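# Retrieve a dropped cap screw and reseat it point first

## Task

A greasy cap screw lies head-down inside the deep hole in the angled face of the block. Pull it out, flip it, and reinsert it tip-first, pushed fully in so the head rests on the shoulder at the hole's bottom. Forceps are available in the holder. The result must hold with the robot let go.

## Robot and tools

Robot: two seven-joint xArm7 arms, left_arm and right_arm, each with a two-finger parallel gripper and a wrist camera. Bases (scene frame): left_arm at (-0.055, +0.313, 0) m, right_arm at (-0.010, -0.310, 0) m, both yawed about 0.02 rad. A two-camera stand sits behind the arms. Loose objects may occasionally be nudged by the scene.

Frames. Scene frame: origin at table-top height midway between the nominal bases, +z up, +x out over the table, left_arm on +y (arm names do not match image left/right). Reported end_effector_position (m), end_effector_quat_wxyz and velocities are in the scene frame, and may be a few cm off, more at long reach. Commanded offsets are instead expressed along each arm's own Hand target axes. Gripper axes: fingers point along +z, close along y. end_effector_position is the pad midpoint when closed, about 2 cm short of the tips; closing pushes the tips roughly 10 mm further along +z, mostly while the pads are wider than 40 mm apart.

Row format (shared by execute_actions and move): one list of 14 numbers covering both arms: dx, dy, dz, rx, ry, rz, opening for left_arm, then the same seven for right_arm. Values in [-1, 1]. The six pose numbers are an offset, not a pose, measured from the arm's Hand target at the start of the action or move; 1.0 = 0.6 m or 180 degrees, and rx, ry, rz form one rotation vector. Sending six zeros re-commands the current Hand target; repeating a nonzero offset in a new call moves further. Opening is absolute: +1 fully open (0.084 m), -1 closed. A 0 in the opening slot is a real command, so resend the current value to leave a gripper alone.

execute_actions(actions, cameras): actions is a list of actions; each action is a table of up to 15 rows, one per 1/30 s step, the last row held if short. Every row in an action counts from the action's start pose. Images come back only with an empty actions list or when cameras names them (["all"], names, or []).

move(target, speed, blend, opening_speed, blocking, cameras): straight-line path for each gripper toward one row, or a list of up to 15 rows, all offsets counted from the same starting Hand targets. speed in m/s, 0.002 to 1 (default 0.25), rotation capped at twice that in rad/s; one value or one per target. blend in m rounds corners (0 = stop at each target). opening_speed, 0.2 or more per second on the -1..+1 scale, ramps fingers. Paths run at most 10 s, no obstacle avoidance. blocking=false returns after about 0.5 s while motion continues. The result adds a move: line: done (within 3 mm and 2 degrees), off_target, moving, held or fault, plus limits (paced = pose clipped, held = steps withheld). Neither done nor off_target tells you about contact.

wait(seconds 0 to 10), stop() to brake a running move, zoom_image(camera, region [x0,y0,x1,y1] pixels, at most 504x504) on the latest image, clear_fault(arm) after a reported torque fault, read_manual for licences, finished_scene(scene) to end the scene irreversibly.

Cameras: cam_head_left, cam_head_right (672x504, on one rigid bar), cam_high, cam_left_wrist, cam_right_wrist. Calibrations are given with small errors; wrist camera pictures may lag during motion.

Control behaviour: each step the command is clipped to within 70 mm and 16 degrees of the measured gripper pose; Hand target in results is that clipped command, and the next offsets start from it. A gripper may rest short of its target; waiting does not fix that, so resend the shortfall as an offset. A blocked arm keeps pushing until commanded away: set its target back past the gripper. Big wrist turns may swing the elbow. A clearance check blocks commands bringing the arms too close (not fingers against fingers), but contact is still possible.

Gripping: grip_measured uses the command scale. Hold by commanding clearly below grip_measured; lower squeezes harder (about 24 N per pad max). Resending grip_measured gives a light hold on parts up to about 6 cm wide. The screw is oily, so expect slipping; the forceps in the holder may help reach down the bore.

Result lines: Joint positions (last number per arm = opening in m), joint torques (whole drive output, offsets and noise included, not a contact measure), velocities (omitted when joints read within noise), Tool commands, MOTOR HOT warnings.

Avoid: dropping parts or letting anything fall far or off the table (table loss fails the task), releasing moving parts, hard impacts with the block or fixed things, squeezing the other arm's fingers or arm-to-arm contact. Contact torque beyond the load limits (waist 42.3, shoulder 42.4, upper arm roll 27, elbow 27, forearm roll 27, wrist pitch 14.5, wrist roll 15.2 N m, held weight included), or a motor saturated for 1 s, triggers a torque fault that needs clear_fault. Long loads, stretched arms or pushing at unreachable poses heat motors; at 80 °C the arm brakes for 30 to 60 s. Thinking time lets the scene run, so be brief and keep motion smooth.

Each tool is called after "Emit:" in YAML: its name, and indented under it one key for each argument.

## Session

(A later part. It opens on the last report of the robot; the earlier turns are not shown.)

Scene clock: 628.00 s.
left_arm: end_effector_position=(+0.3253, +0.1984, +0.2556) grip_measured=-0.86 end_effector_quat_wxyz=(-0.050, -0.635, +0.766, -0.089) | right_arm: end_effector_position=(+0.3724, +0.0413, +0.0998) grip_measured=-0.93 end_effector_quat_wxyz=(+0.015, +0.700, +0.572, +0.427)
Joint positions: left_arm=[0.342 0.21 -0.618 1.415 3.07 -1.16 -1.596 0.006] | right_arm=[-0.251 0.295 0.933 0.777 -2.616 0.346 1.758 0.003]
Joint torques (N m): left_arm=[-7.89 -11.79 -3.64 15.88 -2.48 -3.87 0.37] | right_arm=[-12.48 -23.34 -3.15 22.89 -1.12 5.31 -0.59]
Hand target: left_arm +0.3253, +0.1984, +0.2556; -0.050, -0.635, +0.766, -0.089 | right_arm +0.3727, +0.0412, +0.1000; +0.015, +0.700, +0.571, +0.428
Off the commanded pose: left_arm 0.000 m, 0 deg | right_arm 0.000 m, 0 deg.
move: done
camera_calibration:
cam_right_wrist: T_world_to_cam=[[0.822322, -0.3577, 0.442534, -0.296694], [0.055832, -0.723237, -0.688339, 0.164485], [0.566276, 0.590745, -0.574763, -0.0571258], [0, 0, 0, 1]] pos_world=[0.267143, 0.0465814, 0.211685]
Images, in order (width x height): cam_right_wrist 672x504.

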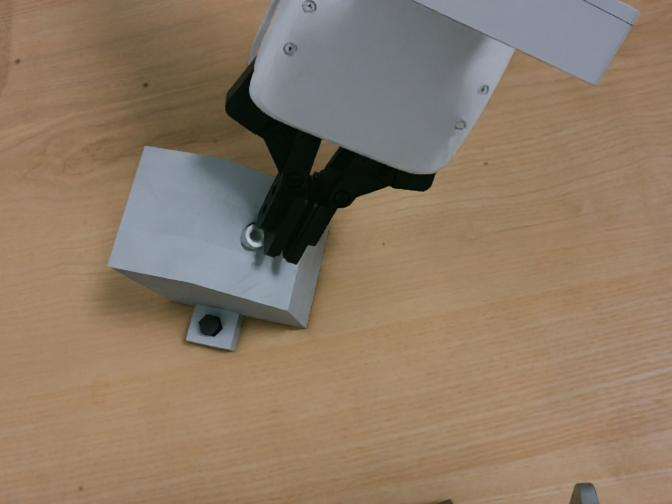

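Emit:
move:
  target:
    - [0,0,0,0,0,0,-0.9,0,-0.02,0,0,0,0,-0.9]
  speed: 0.06
  cameras: ["cam_right_wrist"]

Emit:
zoom_image:
  camera: "cam_right_wrist"
  region: [200, 180, 320, 280]

Scene clock: 631.67 s.
left_arm: end_effector_position=(+0.3253, +0.1984, +0.2556) grip_measured=-0.86 end_effector_quat_wxyz=(-0.050, -0.635, +0.766, -0.089) | right_arm: end_effector_position=(+0.3633, +0.0454, +0.0939) grip_measured=-0.92 end_effector_quat_wxyz=(+0.015, +0.700, +0.571, +0.428)
Joint positions: left_arm=[0.342 0.21 -0.618 1.415 3.07 -1.16 -1.596 0.006] | right_arm=[-0.232 0.301 0.937 0.757 -2.602 0.38 1.758 0.003]
Joint torques (N m): left_arm=[-7.79 -11.83 -3.67 15.85 -2.53 -3.85 0.3] | right_arm=[5.9 -8.49 4.38 8.01 2.04 1.49 0.61]
Hand target: left_arm +0.3253, +0.1984, +0.2556; -0.050, -0.635, +0.766, -0.089 | right_arm +0.3632, +0.0454, +0.0939; +0.015, +0.700, +0.571, +0.428
Off the commanded pose: left_arm 0.000 m, 0 deg | right_arm 0.000 m, 0 deg.
move: done
camera_calibration:
cam_right_wrist: T_world_to_cam=[[0.821819, -0.358372, 0.442926, -0.285008], [0.0557285, -0.723116, -0.688474, 0.163877], [0.567017, 0.590485, -0.574299, -0.058113], [0, 0, 0, 1]] pos_world=[0.258043, 0.050678, 0.205688]
Images, in order (width x height): cam_right_wrist 672x504.

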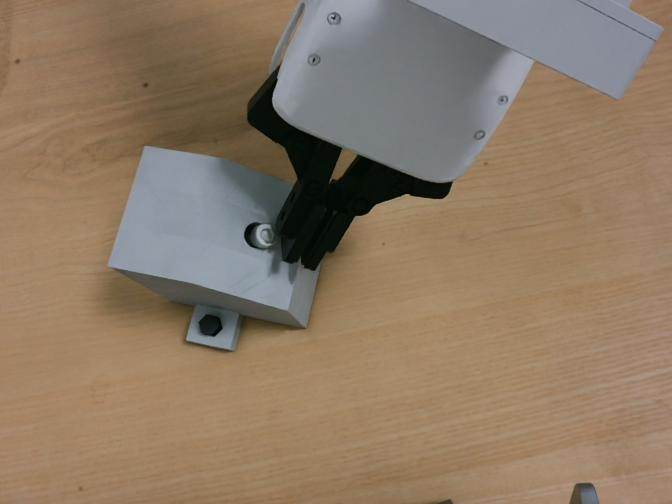

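Scaled by 4.200 from the camera's 672x504 image, which has a finer 960x720 frame.

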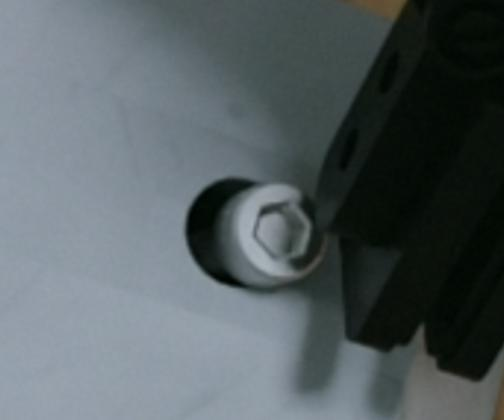

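Emit:
move:
  target:
    - [0,0,0,0,0,0,-0.9,0.0135,0,-0.0147,0,0,0,-0.9]
    - [0,0,0,0,0,0,-0.9,0.0135,0.030,-0.0147,0,0,0,-0.9]
  speed: 0.08
  cameras: ["cam_right_wrist"]

Emit:
zoom_image:
  camera: "cam_right_wrist"
  region: [200, 180, 320, 280]

Scene clock: 643.43 s.
left_arm: end_effector_position=(+0.3253, +0.1984, +0.2556) grip_measured=-0.86 end_effector_quat_wxyz=(-0.050, -0.635, +0.766, -0.089) | right_arm: end_effector_position=(+0.3718, +0.0416, +0.1133) grip_measured=-0.92 end_effector_quat_wxyz=(+0.015, +0.700, +0.571, +0.428)
Joint positions: left_arm=[0.342 0.21 -0.618 1.415 3.07 -1.16 -1.596 0.006] | right_arm=[-0.265 0.245 0.947 0.783 -2.598 0.301 1.767 0.003]
Joint torques (N m): left_arm=[-7.48 -11.97 -3.53 15.84 -2.47 -3.86 0.42] | right_arm=[-6.15 -19.7 0.94 14.29 -0.69 -0.96 -0.26]
Hand target: left_arm +0.3253, +0.1984, +0.2556; -0.050, -0.635, +0.766, -0.089 | right_arm +0.3718, +0.0416, +0.1134; +0.015, +0.700, +0.571, +0.428
Off the commanded pose: left_arm 0.000 m, 0 deg | right_arm 0.000 m, 0 deg.
move: done
camera_calibration:
cam_right_wrist: T_world_to_cam=[[0.821831, -0.358231, 0.443017, -0.301986], [0.0559031, -0.723133, -0.688443, 0.174101], [0.566981, 0.59055, -0.574267, -0.04955], [0, 0, 0, 1]] pos_world=[0.266543, 0.0469787, 0.225188]
Images, in order (width x height): cam_right_wrist 672x504.

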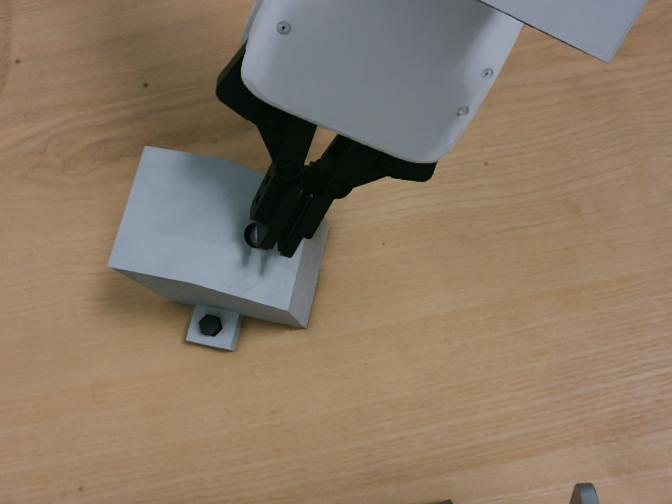

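Scaled by 4.200 from the camera's 672x504 image, which has a finer 960x720 frame.

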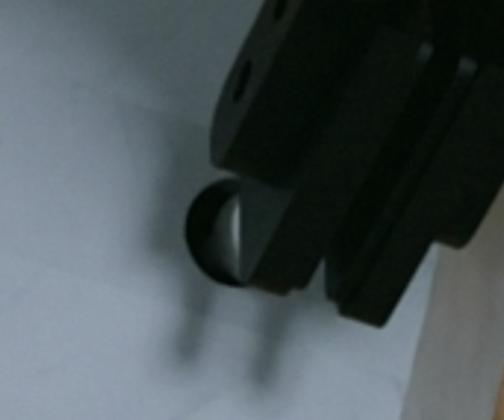

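Emit:
move:
  target:
    - [0,0,0,0,0,0,-0.9,-0.0056,0,0.0061,0,0,0,-0.9]
    - [0,0,0,0,0,0,-0.9,-0.0067,0.008,0.0074,0,0,0,-0.9]
    - [0,0,0,0,0,0,-0.9,-0.0084,0.010,0.0092,0,0,0,-0.9]
  speed: 0.02
  cameras: ["cam_right_wrist"]

Emit:
zoom_image:
  camera: "cam_right_wrist"
  region: [200, 180, 320, 280]

Scene clock: 648.40 s.
left_arm: end_effector_position=(+0.3253, +0.1984, +0.2556) grip_measured=-0.86 end_effector_quat_wxyz=(-0.050, -0.635, +0.766, -0.089) | right_arm: end_effector_position=(+0.3800, +0.0380, +0.1100) grip_measured=-0.92 end_effector_quat_wxyz=(+0.015, +0.700, +0.571, +0.427)
Joint positions: left_arm=[0.342 0.21 -0.618 1.415 3.07 -1.16 -1.596 0.006] | right_arm=[-0.271 0.273 0.935 0.797 -2.62 0.304 1.76 0.003]
Joint torques (N m): left_arm=[-7.23 -12.15 -3.4 15.76 -2.52 -3.84 0.38] | right_arm=[-6.12 -8.85 0.94 14.2 -0.89 0.94 -0.7]
Hand target: left_arm +0.3253, +0.1984, +0.2556; -0.050, -0.635, +0.766, -0.089 | right_arm +0.3801, +0.0380, +0.1100; +0.015, +0.700, +0.571, +0.428
Off the commanded pose: left_arm 0.000 m, 0 deg | right_arm 0.000 m, 0 deg.
move: done
camera_calibration:
cam_right_wrist: T_world_to_cam=[[0.821954, -0.35817, 0.44284, -0.308505], [0.0558011, -0.723137, -0.688447, 0.168727], [0.566814, 0.590583, -0.574399, -0.0539531], [0, 0, 0, 1]] pos_world=[0.274743, 0.0433791, 0.221787]
Images, in order (width x height): cam_right_wrist 672x504.

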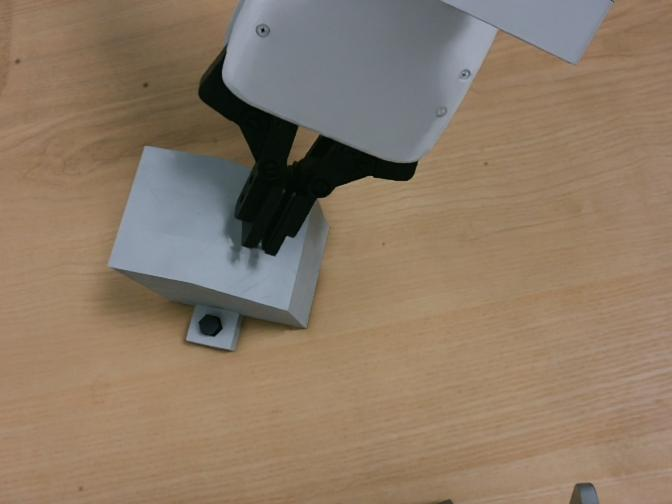

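Scaled by 4.200 from the camera's 672x504 image, which has a finer 960x720 frame.

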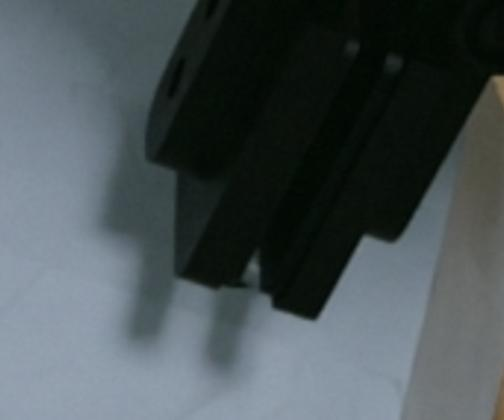

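Emit:
move:
  target:
    - [0,0,0,0,0,0,-0.9,-0.0056,0,0.0061,0,0,0,-0.9]
    - [0,0,0,0,0,0,-0.9,-0.0062,0.004,0.0067,0,0,0,-0.9]
  speed: 0.02

Emit:
move:
  target: [0,0,0,0,0,0,-0.9,0.04,0,-0.045,0,0,0,-0.9]
  speed: 0.08
  cameras: ["cam_right_wrist"]

Emit:
zoom_image:
  camera: "cam_right_wrist"
  region: [200, 180, 320, 280]

Scene clock: 653.90 s.
left_arm: end_effector_position=(+0.3253, +0.1984, +0.2556) grip_measured=-0.86 end_effector_quat_wxyz=(-0.050, -0.635, +0.766, -0.089) | right_arm: end_effector_position=(+0.3839, +0.0364, +0.1064) grip_measured=-0.92 end_effector_quat_wxyz=(+0.015, +0.700, +0.572, +0.427)
Joint positions: left_arm=[0.342 0.21 -0.618 1.415 3.07 -1.16 -1.596 0.006] | right_arm=[-0.273 0.293 0.927 0.804 -2.634 0.31 1.755 0.003]
Joint torques (N m): left_arm=[-7.01 -12.29 -3.23 15.75 -2.57 -3.77 0.4] | right_arm=[-21.05 -4.28 -11.63 24.96 -1.06 11.34 -0.94]
Hand target: left_arm +0.3253, +0.1984, +0.2556; -0.050, -0.635, +0.766, -0.089 | right_arm +0.3845, +0.0361, +0.1065; +0.015, +0.700, +0.571, +0.428
Off the commanded pose: left_arm 0.000 m, 0 deg | right_arm 0.001 m, 0 deg.
move: done

Scene clock: 654.83 s.
left_arm: end_effector_position=(+0.3253, +0.1984, +0.2556) grip_measured=-0.86 end_effector_quat_wxyz=(-0.050, -0.635, +0.766, -0.089) | right_arm: end_effector_position=(+0.3674, +0.0429, +0.1376) grip_measured=-0.92 end_effector_quat_wxyz=(+0.015, +0.700, +0.571, +0.428)
Joint positions: left_arm=[0.342 0.21 -0.618 1.415 3.07 -1.16 -1.596 0.006] | right_arm=[-0.287 0.149 0.972 0.794 -2.567 0.215 1.795 0.003]
Joint torques (N m): left_arm=[-7.06 -12.45 -3.29 15.79 -2.45 -3.77 0.39] | right_arm=[-6.07 -17.85 3.1 9.46 0.65 -0.98 1.05]
Hand target: left_arm +0.3253, +0.1984, +0.2556; -0.050, -0.635, +0.766, -0.089 | right_arm +0.3674, +0.0429, +0.1376; +0.015, +0.700, +0.571, +0.428
Off the commanded pose: left_arm 0.000 m, 0 deg | right_arm 0.000 m, 0 deg.
move: done
camera_calibration:
cam_right_wrist: T_world_to_cam=[[0.821817, -0.358345, 0.442951, -0.3086], [0.0557582, -0.72313, -0.688458, 0.191988], [0.567017, 0.590485, -0.5743, -0.0339236], [0, 0, 0, 1]] pos_world=[0.262143, 0.0482781, 0.249388]
Images, in order (width x height): cam_right_wrist 672x504.

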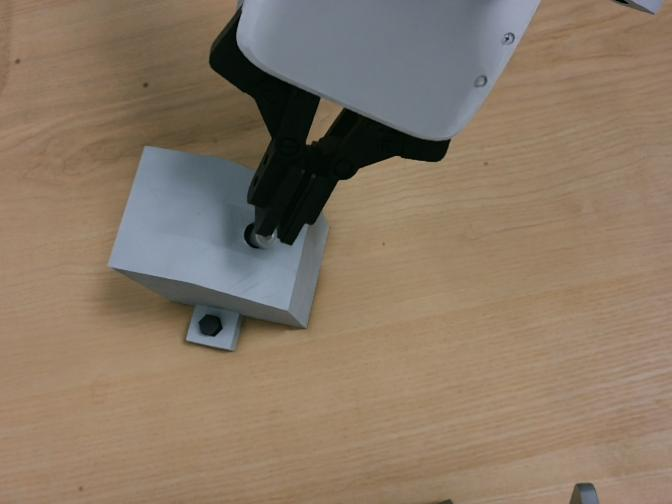

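Scaled by 4.200 from the camera's 672x504 image, which has a finer 960x720 frame.

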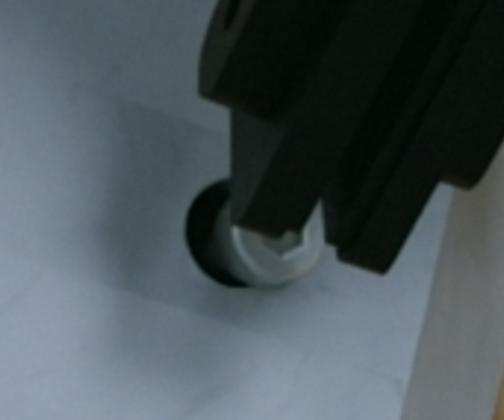

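Emit:
move:
  target: [0,0,0,0,0,0,-0.9,-0.101,0.0707,-0.0673,0.0527,-0.1446,-0.012,-0.3]
  speed: 0.15

Emit:
move:
  target: [0.1885,-0.037,0.1253,0.1217,0.181,0.1376,-0.9,0,0,0,0,0,0,-0.3]
  speed: 0.2
  cameras: ["cam_right_wrist","cam_left_wrist"]

Emit:
zoom_image:
  camera: "cam_left_wrist"
  region: [280, 250, 460, 430]

Scene clock: 701.13 s.
left_arm: end_effector_position=(+0.3253, +0.1984, +0.2556) grip_measured=-0.86 end_effector_quat_wxyz=(-0.050, -0.635, +0.766, -0.089) | right_arm: end_effector_position=(+0.3771, -0.0399, +0.1495) grip_measured=-0.32 end_effector_quat_wxyz=(+0.094, +0.767, +0.599, +0.210)
Joint positions: left_arm=[0.342 0.21 -0.618 1.415 3.07 -1.16 -1.596 0.006] | right_arm=[0.089 -0.111 0.515 0.598 -0.425 0.285 -0.31 0.03]
Joint torques (N m): left_arm=[-6.75 -12.51 -3.15 15.71 -2.47 -3.77 0.35] | right_arm=[6 -8.24 -2.37 16.25 1.97 -1.21 -0.87]
Hand target: left_arm +0.3253, +0.1984, +0.2556; -0.050, -0.635, +0.766, -0.089 | right_arm +0.3771, -0.0399, +0.1496; +0.094, +0.767, +0.599, +0.210
Off the commanded pose: left_arm 0.000 m, 0 deg | right_arm 0.000 m, 0 deg.
move: done

Scene clock: 703.77 s.
left_arm: end_effector_position=(+0.3284, +0.0705, +0.2051) grip_measured=-0.86 end_effector_quat_wxyz=(-0.121, -0.407, +0.807, -0.410) | right_arm: end_effector_position=(+0.3771, -0.0399, +0.1495) grip_measured=-0.32 end_effector_quat_wxyz=(+0.094, +0.767, +0.599, +0.210)
Joint positions: left_arm=[0.714 0.361 -0.86 0.988 2.199 -0.745 -0.275 0.006] | right_arm=[0.089 -0.111 0.515 0.598 -0.424 0.285 -0.311 0.03]
Joint torques (N m): left_arm=[8.24 -7.84 -6.73 7.81 -4.08 -0.14 0.79] | right_arm=[5.82 -12.7 -2.35 16.06 1.76 -1.19 -0.71]
Hand target: left_arm +0.3284, +0.0705, +0.2051; -0.121, -0.407, +0.807, -0.410 | right_arm +0.3771, -0.0399, +0.1496; +0.094, +0.767, +0.599, +0.210
Off the commanded pose: left_arm 0.000 m, 0 deg | right_arm 0.000 m, 0 deg.
move: done
camera_calibration:
cam_left_wrist: T_world_to_cam=[[-0.747577, 0.317386, -0.583434, 0.378823], [0.655593, 0.49338, -0.571641, -0.0537075], [0.106424, -0.809841, -0.576916, 0.265424], [0, 0, 0, 1]] pos_world=[0.290162, 0.121216, 0.343444]
cam_right_wrist: T_world_to_cam=[[0.892794, -0.303718, 0.332676, -0.35964], [-0.182627, -0.919145, -0.349027, 0.171046], [0.411783, 0.250853, -0.876075, 0.106548], [0, 0, 0, 1]] pos_world=[0.308448, 0.0212585, 0.272688]
Images, in order (width x height): cam_left_wrist 672x504, cam_right_wrist 672x504.

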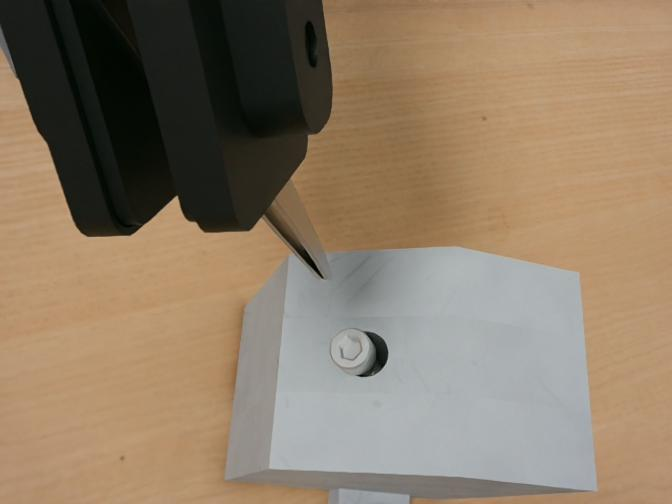

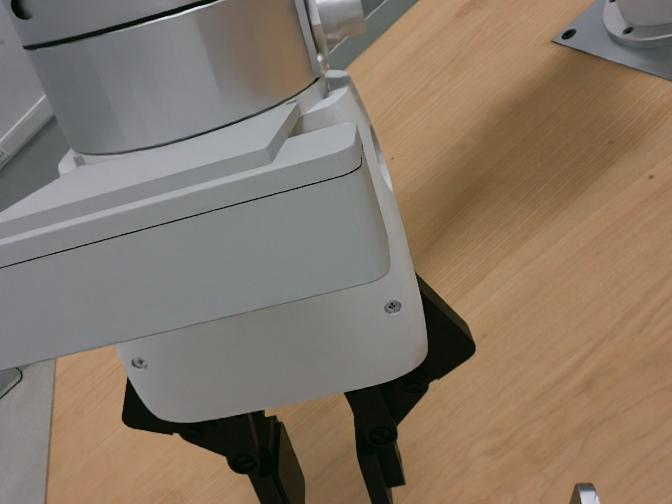

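Scaled by 2.800 from the camera's 672x504 image, which has a finer 960x720 frame.

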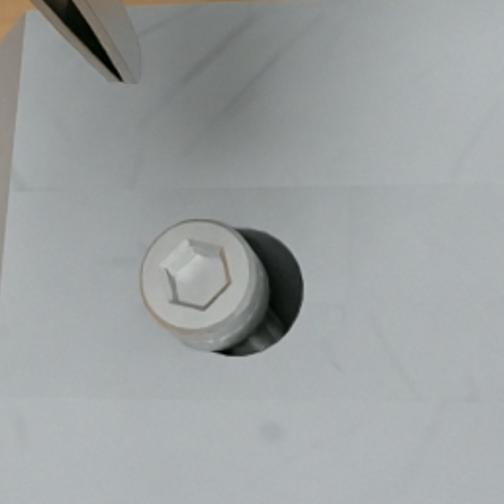

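Emit:
move:
  target: [-0.0464,0.0093,0.0603,0,0,0,-0.9,0,0,0,0,0,0,-0.3]
  speed: 0.1
  cameras: ["cam_left_wrist"]

Emit:
zoom_image:
  camera: "cam_left_wrist"
  region: [300, 290, 420, 410]

Scene clock: 720.67 s.
left_arm: end_effector_position=(+0.3470, +0.0603, +0.1643) grip_measured=-0.86 end_effector_quat_wxyz=(-0.121, -0.407, +0.807, -0.410) | right_arm: end_effector_position=(+0.3771, -0.0399, +0.1496) grip_measured=-0.32 end_effector_quat_wxyz=(+0.094, +0.767, +0.599, +0.210)
Joint positions: left_arm=[0.629 0.524 -0.81 1.038 2.237 -0.634 -0.238 0.006] | right_arm=[0.089 -0.111 0.515 0.598 -0.424 0.285 -0.311 0.03]
Joint torques (N m): left_arm=[-8.88 -10.68 -3.13 13.44 0.18 -0.13 0.72] | right_arm=[6.13 -14.57 -2.4 15.93 1.55 -1.21 -0.68]
Hand target: left_arm +0.3470, +0.0603, +0.1643; -0.121, -0.407, +0.807, -0.410 | right_arm +0.3771, -0.0399, +0.1496; +0.094, +0.767, +0.599, +0.210
Off the commanded pose: left_arm 0.000 m, 0 deg | right_arm 0.000 m, 0 deg.
move: done
camera_calibration:
cam_left_wrist: T_world_to_cam=[[-0.747538, 0.317415, -0.583468, 0.372066], [0.655638, 0.493362, -0.571606, -0.0843208], [0.106425, -0.809841, -0.576916, 0.231669], [0, 0, 0, 1]] pos_world=[0.308762, 0.111116, 0.302544]
Images, in order (width x height): cam_left_wrist 672x504.

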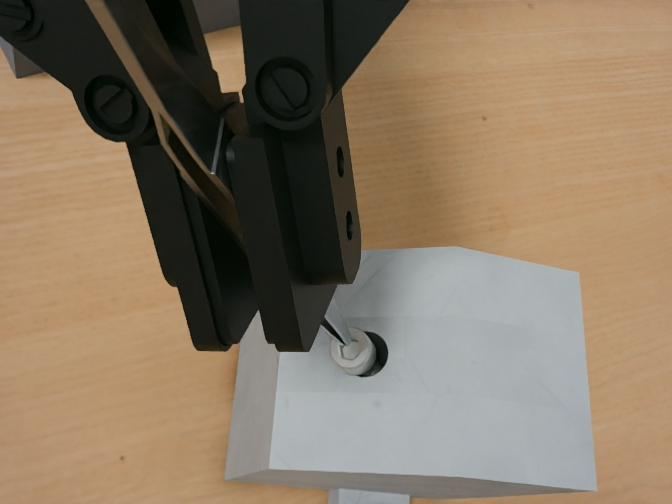

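Scaled by 4.200 from the camera's 672x504 image, which has a finer 960x720 frame.

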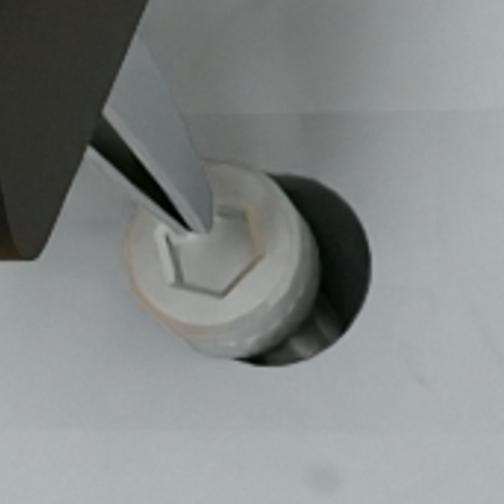

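Emit:
move:
  target: [-0.0085,0.0005,0.0102,0,0,0,-0.9,0,0,0,0,0,0,-0.3]
  speed: 0.03
  cameras: ["cam_left_wrist"]

Emit:
zoom_image:
  camera: "cam_left_wrist"
  region: [300, 290, 420, 410]

Scene clock: 724.73 s.
left_arm: end_effector_position=(+0.3508, +0.0586, +0.1575) grip_measured=-0.86 end_effector_quat_wxyz=(-0.121, -0.407, +0.807, -0.410) | right_arm: end_effector_position=(+0.3771, -0.0399, +0.1496) grip_measured=-0.32 end_effector_quat_wxyz=(+0.094, +0.767, +0.599, +0.210)
Joint positions: left_arm=[0.613 0.551 -0.8 1.052 2.244 -0.62 -0.234 0.006] | right_arm=[0.089 -0.111 0.515 0.598 -0.424 0.285 -0.311 0.03]
Joint torques (N m): left_arm=[-8.54 -10.75 -3.43 13.35 0.07 -0.21 0.81] | right_arm=[5.94 -14.55 -2.24 15.91 1.12 -1.21 -0.72]
Hand target: left_arm +0.3509, +0.0586, +0.1575; -0.121, -0.407, +0.807, -0.410 | right_arm +0.3771, -0.0399, +0.1496; +0.094, +0.767, +0.599, +0.210
Off the commanded pose: left_arm 0.000 m, 0 deg | right_arm 0.000 m, 0 deg.
move: done
camera_calibration:
cam_left_wrist: T_world_to_cam=[[-0.747577, 0.317386, -0.583434, 0.371649], [0.655593, 0.49338, -0.571641, -0.0897973], [0.106424, -0.809841, -0.576916, 0.225931], [0, 0, 0, 1]] pos_world=[0.312662, 0.109316, 0.295844]
Images, in order (width x height): cam_left_wrist 672x504.

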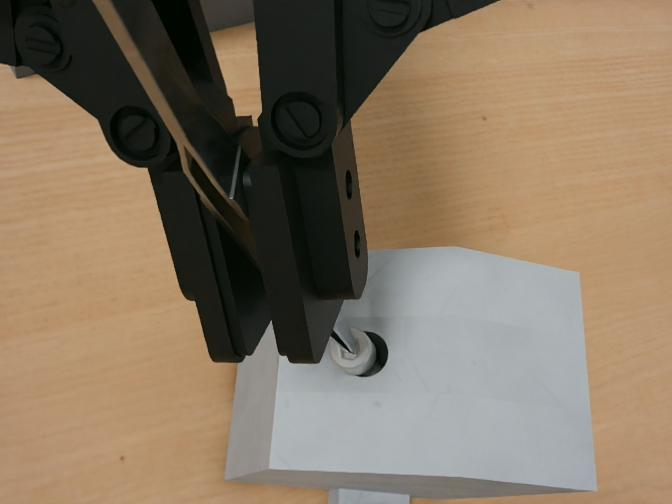

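Scaled by 4.200 from the camera's 672x504 image, which has a finer 960x720 frame.

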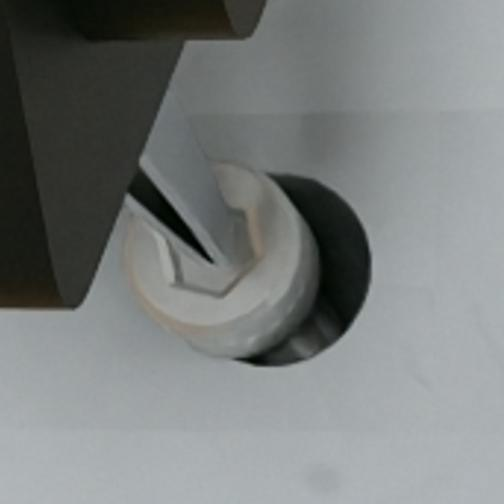

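Emit:
move:
  target: [0.0010,-0.006,0.0014,0,0,0,-0.9,0,0,0,0,0,0,-0.3]
  speed: 0.02
  cameras: ["cam_left_wrist"]

Emit:
zoom_image:
  camera: "cam_left_wrist"
  region: [300, 290, 420, 410]

Scene clock: 729.57 s.
left_arm: end_effector_position=(+0.3533, +0.0564, +0.1593) grip_measured=-0.86 end_effector_quat_wxyz=(-0.121, -0.407, +0.807, -0.410) | right_arm: end_effector_position=(+0.3771, -0.0399, +0.1496) grip_measured=-0.32 end_effector_quat_wxyz=(+0.094, +0.767, +0.599, +0.210)
Joint positions: left_arm=[0.599 0.551 -0.793 1.066 2.248 -0.624 -0.248 0.006] | right_arm=[0.089 -0.111 0.515 0.598 -0.424 0.285 -0.311 0.03]
Joint torques (N m): left_arm=[-8.24 -11.35 -3.49 13.53 -0.09 -4.47 -0.91] | right_arm=[5.59 -14.58 -2.18 16.03 0.84 -1.14 -0.57]
Hand target: left_arm +0.3533, +0.0564, +0.1593; -0.121, -0.407, +0.807, -0.410 | right_arm +0.3771, -0.0399, +0.1496; +0.094, +0.767, +0.599, +0.210
Off the commanded pose: left_arm 0.000 m, 0 deg | right_arm 0.000 m, 0 deg.
move: done
camera_calibration:
cam_left_wrist: T_world_to_cam=[[-0.747597, 0.31737, -0.583416, 0.375163], [0.65557, 0.49339, -0.571659, -0.0892938], [0.106424, -0.809841, -0.576915, 0.225013], [0, 0, 0, 1]] pos_world=[0.315062, 0.107216, 0.297644]
Images, in order (width x height): cam_left_wrist 672x504.

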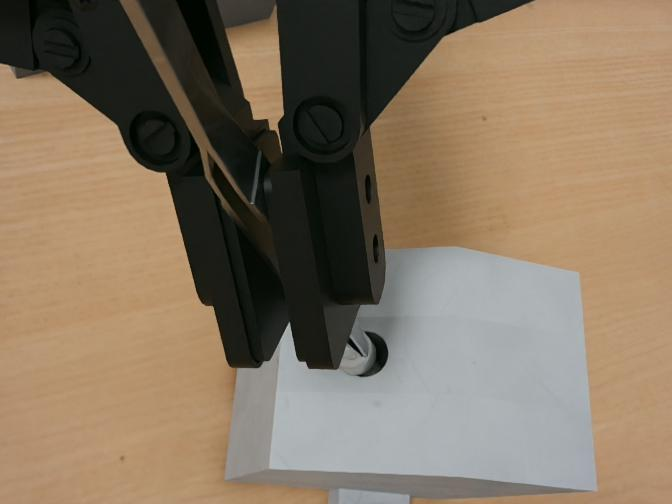

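Scaled by 4.200 from the camera's 672x504 image, which has a finer 960x720 frame.

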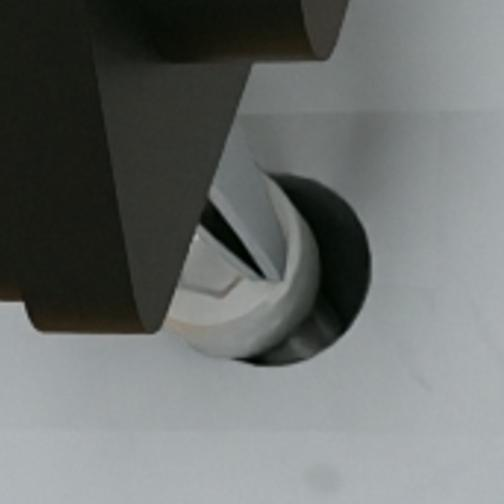

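Emit:
move:
  target:
    - [-0.0010,0.006,-0.0014,0,0,0,-0.9,0,0,0,0,0,0,-0.3]
    - [-0.0043,0.0066,0.0046,0,0,0,-0.9,0,0,0,0,0,0,-0.3]
  speed: 0.02
  cameras: ["cam_left_wrist"]

Emit:
zoom_image:
  camera: "cam_left_wrist"
  region: [300, 290, 420, 410]

Scene clock: 734.30 s.
left_arm: end_effector_position=(+0.3523, +0.0571, +0.1540) grip_measured=-0.86 end_effector_quat_wxyz=(-0.121, -0.407, +0.807, -0.410) | right_arm: end_effector_position=(+0.3771, -0.0399, +0.1496) grip_measured=-0.32 end_effector_quat_wxyz=(+0.094, +0.767, +0.599, +0.210)
Joint positions: left_arm=[0.605 0.564 -0.796 1.058 2.246 -0.611 -0.231 0.006] | right_arm=[0.089 -0.111 0.515 0.598 -0.424 0.285 -0.311 0.03]
Joint torques (N m): left_arm=[-8.64 -11.04 -3.64 12.89 0.06 -0.2 0.78] | right_arm=[5.16 -14.52 -2.01 15.78 0.69 -1.12 -0.54]
Hand target: left_arm +0.3523, +0.0571, +0.1540; -0.121, -0.407, +0.807, -0.410 | right_arm +0.3771, -0.0399, +0.1496; +0.094, +0.767, +0.599, +0.210
Off the commanded pose: left_arm 0.000 m, 0 deg | right_arm 0.000 m, 0 deg.
move: done
camera_calibration:
cam_left_wrist: T_world_to_cam=[[-0.747597, 0.31737, -0.583416, 0.371133], [0.65557, 0.49339, -0.571659, -0.091964], [0.106424, -0.809841, -0.576915, 0.222548], [0, 0, 0, 1]] pos_world=[0.314062, 0.107816, 0.292344]
Images, in order (width x height): cam_left_wrist 672x504.

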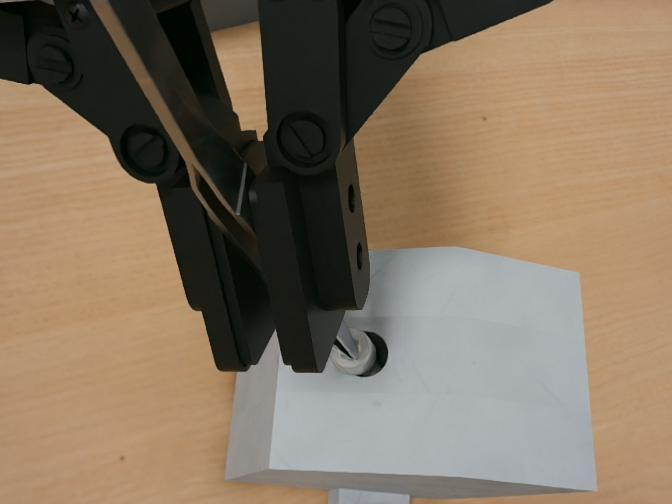

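Scaled by 4.200 from the camera's 672x504 image, which has a finer 960x720 frame.

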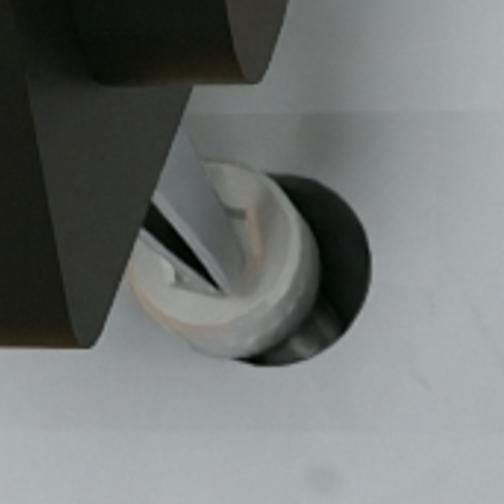

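Emit:
move:
  target:
    - [-0.002,0,-0.0017,0,0,0,-0.9,0,0,0,0,0,0,-0.3]
    - [-0.0053,0.0003,0.0025,0,0,0,-0.9,0,0,0,0,0,0,-0.3]
    - [-0.0053,-0.0045,0.0025,0,0,0,-0.9,0,0,0,0,0,0,-0.3]
  speed: 0.02
  cameras: ["cam_left_wrist"]

Emit:
zoom_image:
  camera: "cam_left_wrist"
  region: [300, 290, 420, 410]

Scene clock: 741.57 s.
left_arm: end_effector_position=(+0.3566, +0.0568, +0.1528) grip_measured=-0.86 end_effector_quat_wxyz=(-0.121, -0.407, +0.807, -0.410) | right_arm: end_effector_position=(+0.3771, -0.0399, +0.1496) grip_measured=-0.32 end_effector_quat_wxyz=(+0.094, +0.767, +0.599, +0.210)
Joint positions: left_arm=[0.589 0.575 -0.783 1.077 2.255 -0.614 -0.24 0.006] | right_arm=[0.089 -0.111 0.515 0.598 -0.424 0.285 -0.311 0.03]
Joint torques (N m): left_arm=[-8.54 -18.29 -3.64 13.01 0.09 -4.55 -1.05] | right_arm=[5.27 -14.89 -2.07 15.91 0.53 -1.18 -0.42]
Hand target: left_arm +0.3566, +0.0568, +0.1529; -0.121, -0.407, +0.807, -0.410 | right_arm +0.3771, -0.0399, +0.1496; +0.094, +0.767, +0.599, +0.210
Off the commanded pose: left_arm 0.000 m, 0 deg | right_arm 0.000 m, 0 deg.
move: done
camera_calibration:
cam_left_wrist: T_world_to_cam=[[-0.747625, 0.317349, -0.583391, 0.373715], [0.655538, 0.493403, -0.571684, -0.0953543], [0.106423, -0.809841, -0.576915, 0.221236], [0, 0, 0, 1]] pos_world=[0.318362, 0.107616, 0.291144]
Images, in order (width x height): cam_left_wrist 672x504.

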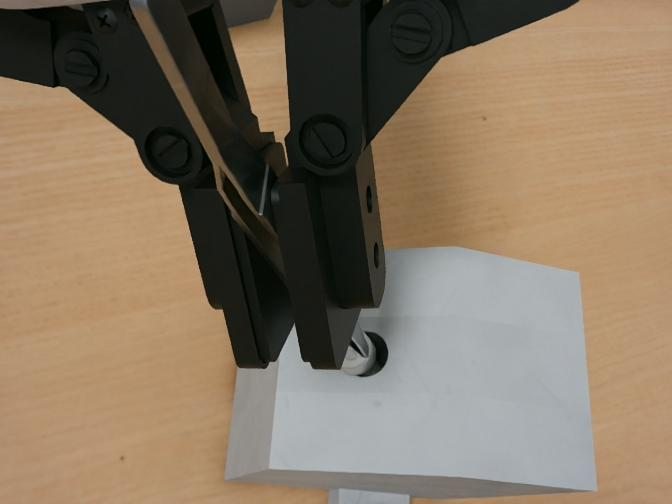

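Scaled by 4.200 from the camera's 672x504 image, which has a finer 960x720 frame.

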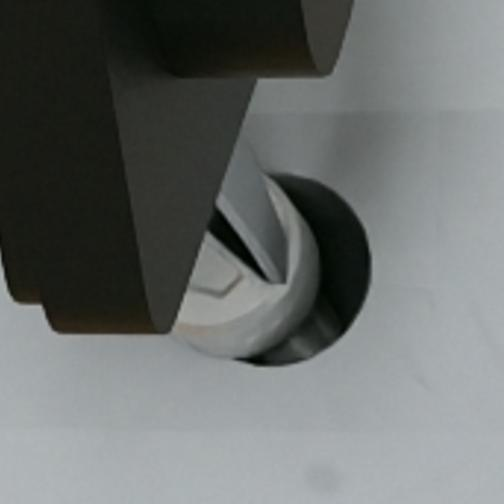

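Emit:
move:
  target:
    - [0.004,0,-0.004,0,0,0,-0.9,0,0,0,0,0,0,-0.3]
    - [0.004,0.006,-0.004,0,0,0,-0.9,0,0,0,0,0,0,-0.3]
    - [0.0005,0.006,-0.0005,0,0,0,-0.9,0,0,0,0,0,0,-0.3]
  speed: 0.03
  cameras: ["cam_left_wrist"]

Emit:
zoom_image:
  camera: "cam_left_wrist"
  region: [320, 310, 400, 390]

Scene clock: 749.97 s.
left_arm: end_effector_position=(+0.3537, +0.0581, +0.1512) grip_measured=-0.86 end_effector_quat_wxyz=(-0.121, -0.407, +0.807, -0.410) | right_arm: end_effector_position=(+0.3771, -0.0399, +0.1496) grip_measured=-0.32 end_effector_quat_wxyz=(+0.094, +0.767, +0.599, +0.210)
Joint positions: left_arm=[0.603 0.574 -0.791 1.061 2.249 -0.608 -0.226 0.006] | right_arm=[0.089 -0.111 0.515 0.598 -0.424 0.285 -0.311 0.03]
Joint torques (N m): left_arm=[-8.82 -10.91 -3.62 13.14 0.12 -0.19 0.68] | right_arm=[5.18 -14.37 -2 15.76 0.67 -1.14 -0.45]
Hand target: left_arm +0.3537, +0.0581, +0.1512; -0.121, -0.407, +0.807, -0.410 | right_arm +0.3771, -0.0399, +0.1496; +0.094, +0.767, +0.599, +0.210
Off the commanded pose: left_arm 0.000 m, 0 deg | right_arm 0.000 m, 0 deg.
move: done
camera_calibration:
cam_left_wrist: T_world_to_cam=[[-0.74759, 0.317309, -0.583458, 0.370245], [0.655562, 0.493443, -0.571622, -0.0949902], [0.106523, -0.809832, -0.576909, 0.22156], [0, 0, 0, 1]] pos_world=[0.315462, 0.108816, 0.289544]
Images, in order (width x height): cam_left_wrist 672x504.

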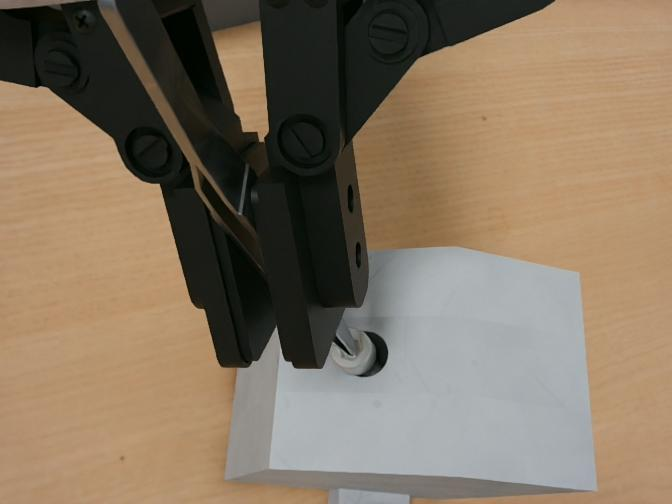

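Scaled by 6.300 from the camera's 672x504 image, which has a finer 960x720 frame.

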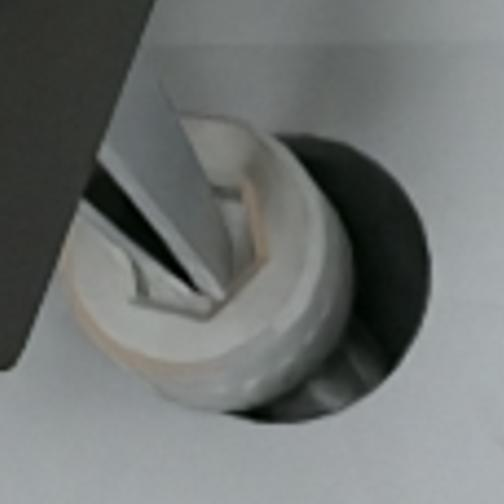

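Emit:
move:
  target:
    - [-0.0023,0.0005,-0.0019,0,0,0,-0.9,0,0,0,0,0,0,-0.3]
    - [-0.0066,0.001,0.0032,0,0,0,-0.9,0,0,0,0,0,0,-0.3]
  speed: 0.02
  cameras: ["cam_left_wrist"]

Emit:
zoom_image:
  camera: "cam_left_wrist"
  region: [320, 310, 400, 390]

Scene clock: 753.97 s.
left_arm: end_effector_position=(+0.3560, +0.0590, +0.1475) grip_measured=-0.86 end_effector_quat_wxyz=(-0.121, -0.407, +0.807, -0.410) | right_arm: end_effector_position=(+0.3771, -0.0399, +0.1496) grip_measured=-0.32 end_effector_quat_wxyz=(+0.094, +0.767, +0.599, +0.210)
Joint positions: left_arm=[0.598 0.588 -0.784 1.07 2.254 -0.605 -0.223 0.006] | right_arm=[0.089 -0.111 0.515 0.598 -0.424 0.285 -0.311 0.03]
Joint torques (N m): left_arm=[-9.1 -11.36 -3.83 12.96 0.15 -0.2 0.77] | right_arm=[5.09 -14.58 -2.04 15.83 0.55 -1.26 -0.34]
Hand target: left_arm +0.3560, +0.0590, +0.1475; -0.121, -0.407, +0.807, -0.410 | right_arm +0.3771, -0.0399, +0.1496; +0.094, +0.767, +0.599, +0.210
Off the commanded pose: left_arm 0.000 m, 0 deg | right_arm 0.000 m, 0 deg.
move: done
camera_calibration:
cam_left_wrist: T_world_to_cam=[[-0.747577, 0.317386, -0.583434, 0.369469], [0.655593, 0.49338, -0.571641, -0.0991039], [0.106424, -0.809841, -0.576916, 0.220024], [0, 0, 0, 1]] pos_world=[0.317762, 0.109816, 0.285844]
Images, in order (width x height): cam_left_wrist 672x504.

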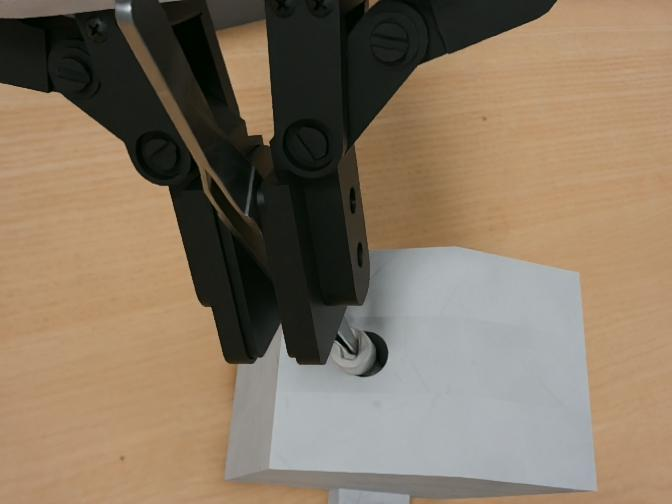

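Scaled by 6.300 from the camera's 672x504 image, which has a finer 960x720 frame.

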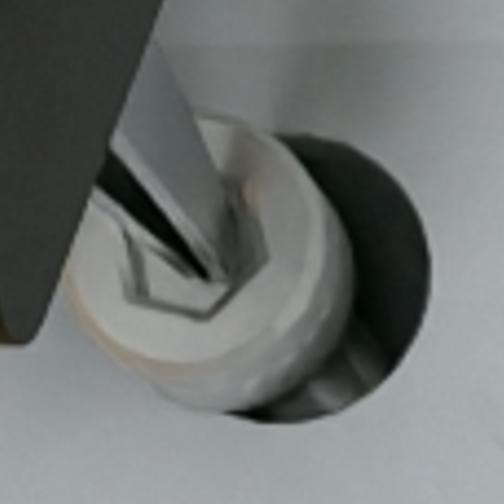

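Emit:
move:
  target:
    - [0.0005,-0.006,0.0012,0,0,0,-0.9,0,0,0,0,0,0,-0.3]
    - [-0.006,-0.005,0.008,0,0,0,-0.9,0,0,0,0,0,0,-0.3]
  speed: 0.02
  cameras: ["cam_left_wrist"]

Emit:
zoom_image:
  camera: "cam_left_wrist"
  region: [320, 310, 400, 390]

Scene clock: 758.20 s.
left_arm: end_effector_position=(+0.3612, +0.0564, +0.1443) grip_measured=-0.86 end_effector_quat_wxyz=(-0.121, -0.407, +0.807, -0.410) | right_arm: end_effector_position=(+0.3771, -0.0399, +0.1496) grip_measured=-0.32 end_effector_quat_wxyz=(+0.094, +0.767, +0.599, +0.210)
Joint positions: left_arm=[0.574 0.607 -0.769 1.094 2.263 -0.601 -0.232 0.006] | right_arm=[0.089 -0.111 0.515 0.598 -0.424 0.285 -0.311 0.03]
Joint torques (N m): left_arm=[-8.4 -11.72 -3.91 13 0.1 -0.07 0.76] | right_arm=[5.48 -14.41 -1.83 15.54 0.38 -1.22 -0.25]
Hand target: left_arm +0.3612, +0.0564, +0.1443; -0.121, -0.407, +0.807, -0.410 | right_arm +0.3771, -0.0399, +0.1496; +0.094, +0.767, +0.599, +0.210
Off the commanded pose: left_arm 0.000 m, 0 deg | right_arm 0.000 m, 0 deg.
move: done
camera_calibration:
cam_left_wrist: T_world_to_cam=[[-0.747577, 0.317386, -0.583434, 0.372346], [0.655593, 0.49338, -0.571641, -0.10301], [0.106424, -0.809841, -0.576916, 0.215438], [0, 0, 0, 1]] pos_world=[0.322962, 0.107116, 0.282644]
Images, in order (width x height): cam_left_wrist 672x504.

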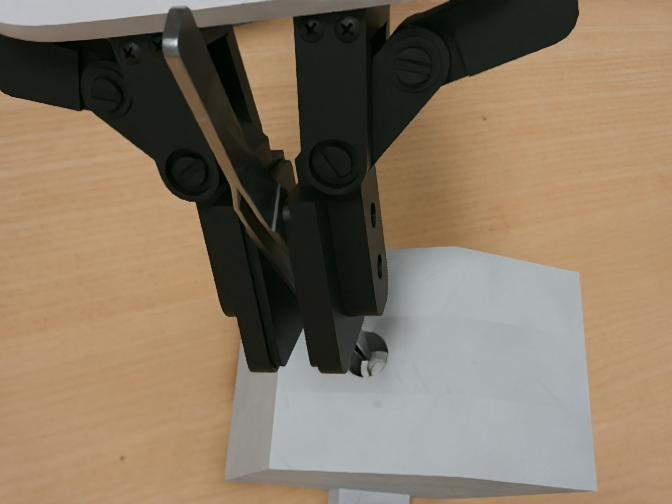

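Scaled by 6.300 from the camera's 672x504 image, which has a finer 960x720 frame.

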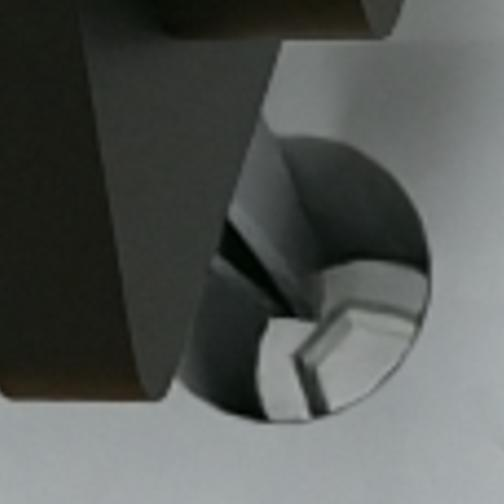

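Emit:
move:
  target:
    - [0.0018,-0.0033,0.0018,0,0,0,-0.9,0,0,0,0,0,0,-0.3]
    - [-0.0047,-0.0025,0.0095,0,0,0,-0.9,0,0,0,0,0,0,-0.3]
  speed: 0.02
  cameras: ["cam_left_wrist"]

Emit:
zoom_image:
  camera: "cam_left_wrist"
  region: [320, 310, 400, 390]

Scene clock: 769.07 s.
left_arm: end_effector_position=(+0.3650, +0.0531, +0.1400) grip_measured=-0.86 end_effector_quat_wxyz=(-0.121, -0.407, +0.807, -0.410) | right_arm: end_effector_position=(+0.3771, -0.0399, +0.1496) grip_measured=-0.32 end_effector_quat_wxyz=(+0.094, +0.767, +0.599, +0.210)
Joint positions: left_arm=[0.555 0.626 -0.759 1.111 2.267 -0.593 -0.235 0.006] | right_arm=[0.089 -0.111 0.515 0.598 -0.424 0.285 -0.311 0.03]
Joint torques (N m): left_arm=[-8.7 -12.22 -3.99 12.73 0.14 -0.25 0.82] | right_arm=[4.94 -14.37 -1.88 15.6 0.36 -1.23 -0.18]
Hand target: left_arm +0.3650, +0.0531, +0.1400; -0.121, -0.407, +0.807, -0.410 | right_arm +0.3771, -0.0399, +0.1496; +0.094, +0.767, +0.599, +0.210
Off the commanded pose: left_arm 0.000 m, 0 deg | right_arm 0.000 m, 0 deg.
move: done
camera_calibration:
cam_left_wrist: T_world_to_cam=[[-0.747577, 0.317386, -0.583434, 0.373694], [0.655593, 0.49338, -0.571641, -0.106381], [0.106424, -0.809841, -0.576916, 0.209961], [0, 0, 0, 1]] pos_world=[0.326762, 0.103916, 0.278344]
Images, in order (width x height): cam_left_wrist 672x504.

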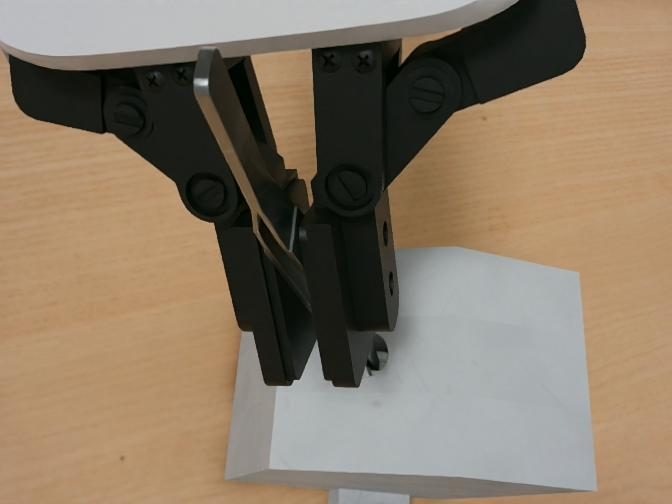

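Scaled by 6.300 from the camera's 672x504 image, which has a finer 960x720 frame.

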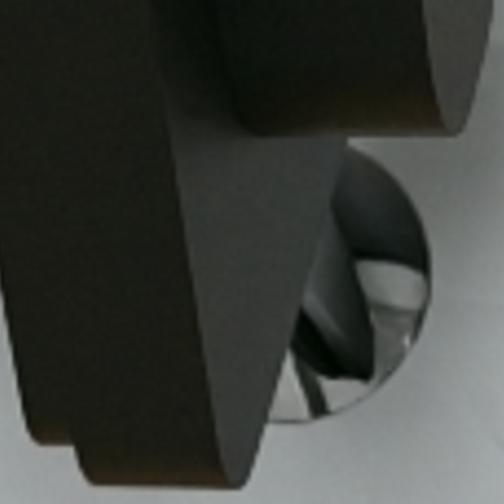

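Emit:
move:
  target:
    - [-0.0032,0.0004,0.0038,0,0,0,-0.9,0,0,0,0,0,0,-0.3]
    - [-0.0032,0.0004,0.0038,0,0,0,-0.78,0,0,0,0,0,0,-0.3]
    - [-0.0037,0.010,0.0050,0.0255,0,0.0214,-0.78,0,0,0,0,0,0,-0.3]
  speed: 0.03
  cameras: ["cam_left_wrist"]

Emit:
zoom_image:
  camera: "cam_left_wrist"
  region: [320, 310, 400, 390]

Scene clock: 779.93 s.
left_arm: end_effector_position=(+0.3623, +0.0540, +0.1336) grip_measured=-0.80 end_effector_quat_wxyz=(-0.091, -0.384, +0.803, -0.446) | right_arm: end_effector_position=(+0.3771, -0.0399, +0.1496) grip_measured=-0.32 end_effector_quat_wxyz=(+0.094, +0.767, +0.599, +0.210)
Joint positions: left_arm=[0.739 0.725 -0.92 1.004 2.207 -0.46 -0.002 0.009] | right_arm=[0.089 -0.111 0.515 0.598 -0.424 0.285 -0.311 0.03]
Joint torques (N m): left_arm=[7.93 -10.48 -10.82 5.06 -3.86 -0.29 0.79] | right_arm=[5.05 -14.48 -1.88 15.43 0.44 -1.31 -0.15]
Hand target: left_arm +0.3623, +0.0540, +0.1336; -0.091, -0.384, +0.803, -0.446 | right_arm +0.3771, -0.0399, +0.1496; +0.094, +0.767, +0.599, +0.210
Off the commanded pose: left_arm 0.000 m, 0 deg | right_arm 0.000 m, 0 deg.
move: done
camera_calibration:
cam_left_wrist: T_world_to_cam=[[-0.687704, 0.291381, -0.664951, 0.358173], [0.7083, 0.470253, -0.526472, -0.132603], [0.159292, -0.833042, -0.529781, 0.183103], [0, 0, 0, 1]] pos_world=[0.311072, 0.110524, 0.26536]
Images, in order (width x height): cam_left_wrist 672x504.

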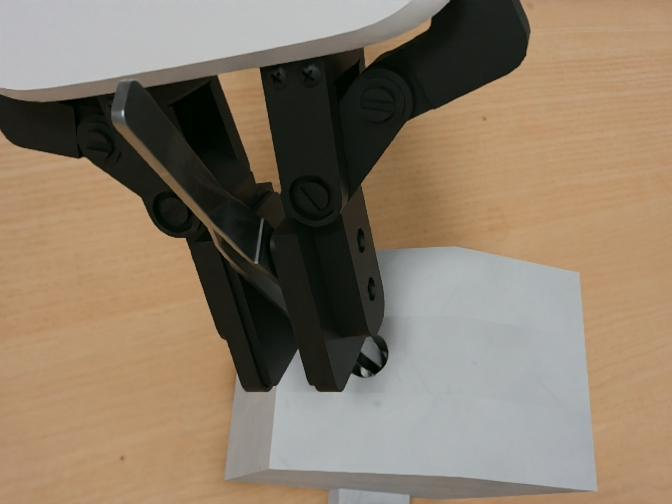

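Scaled by 6.300 from the camera's 672x504 image, which has a finer 960x720 frame.

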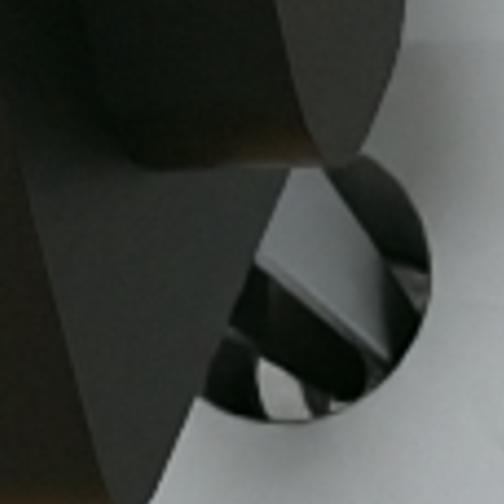

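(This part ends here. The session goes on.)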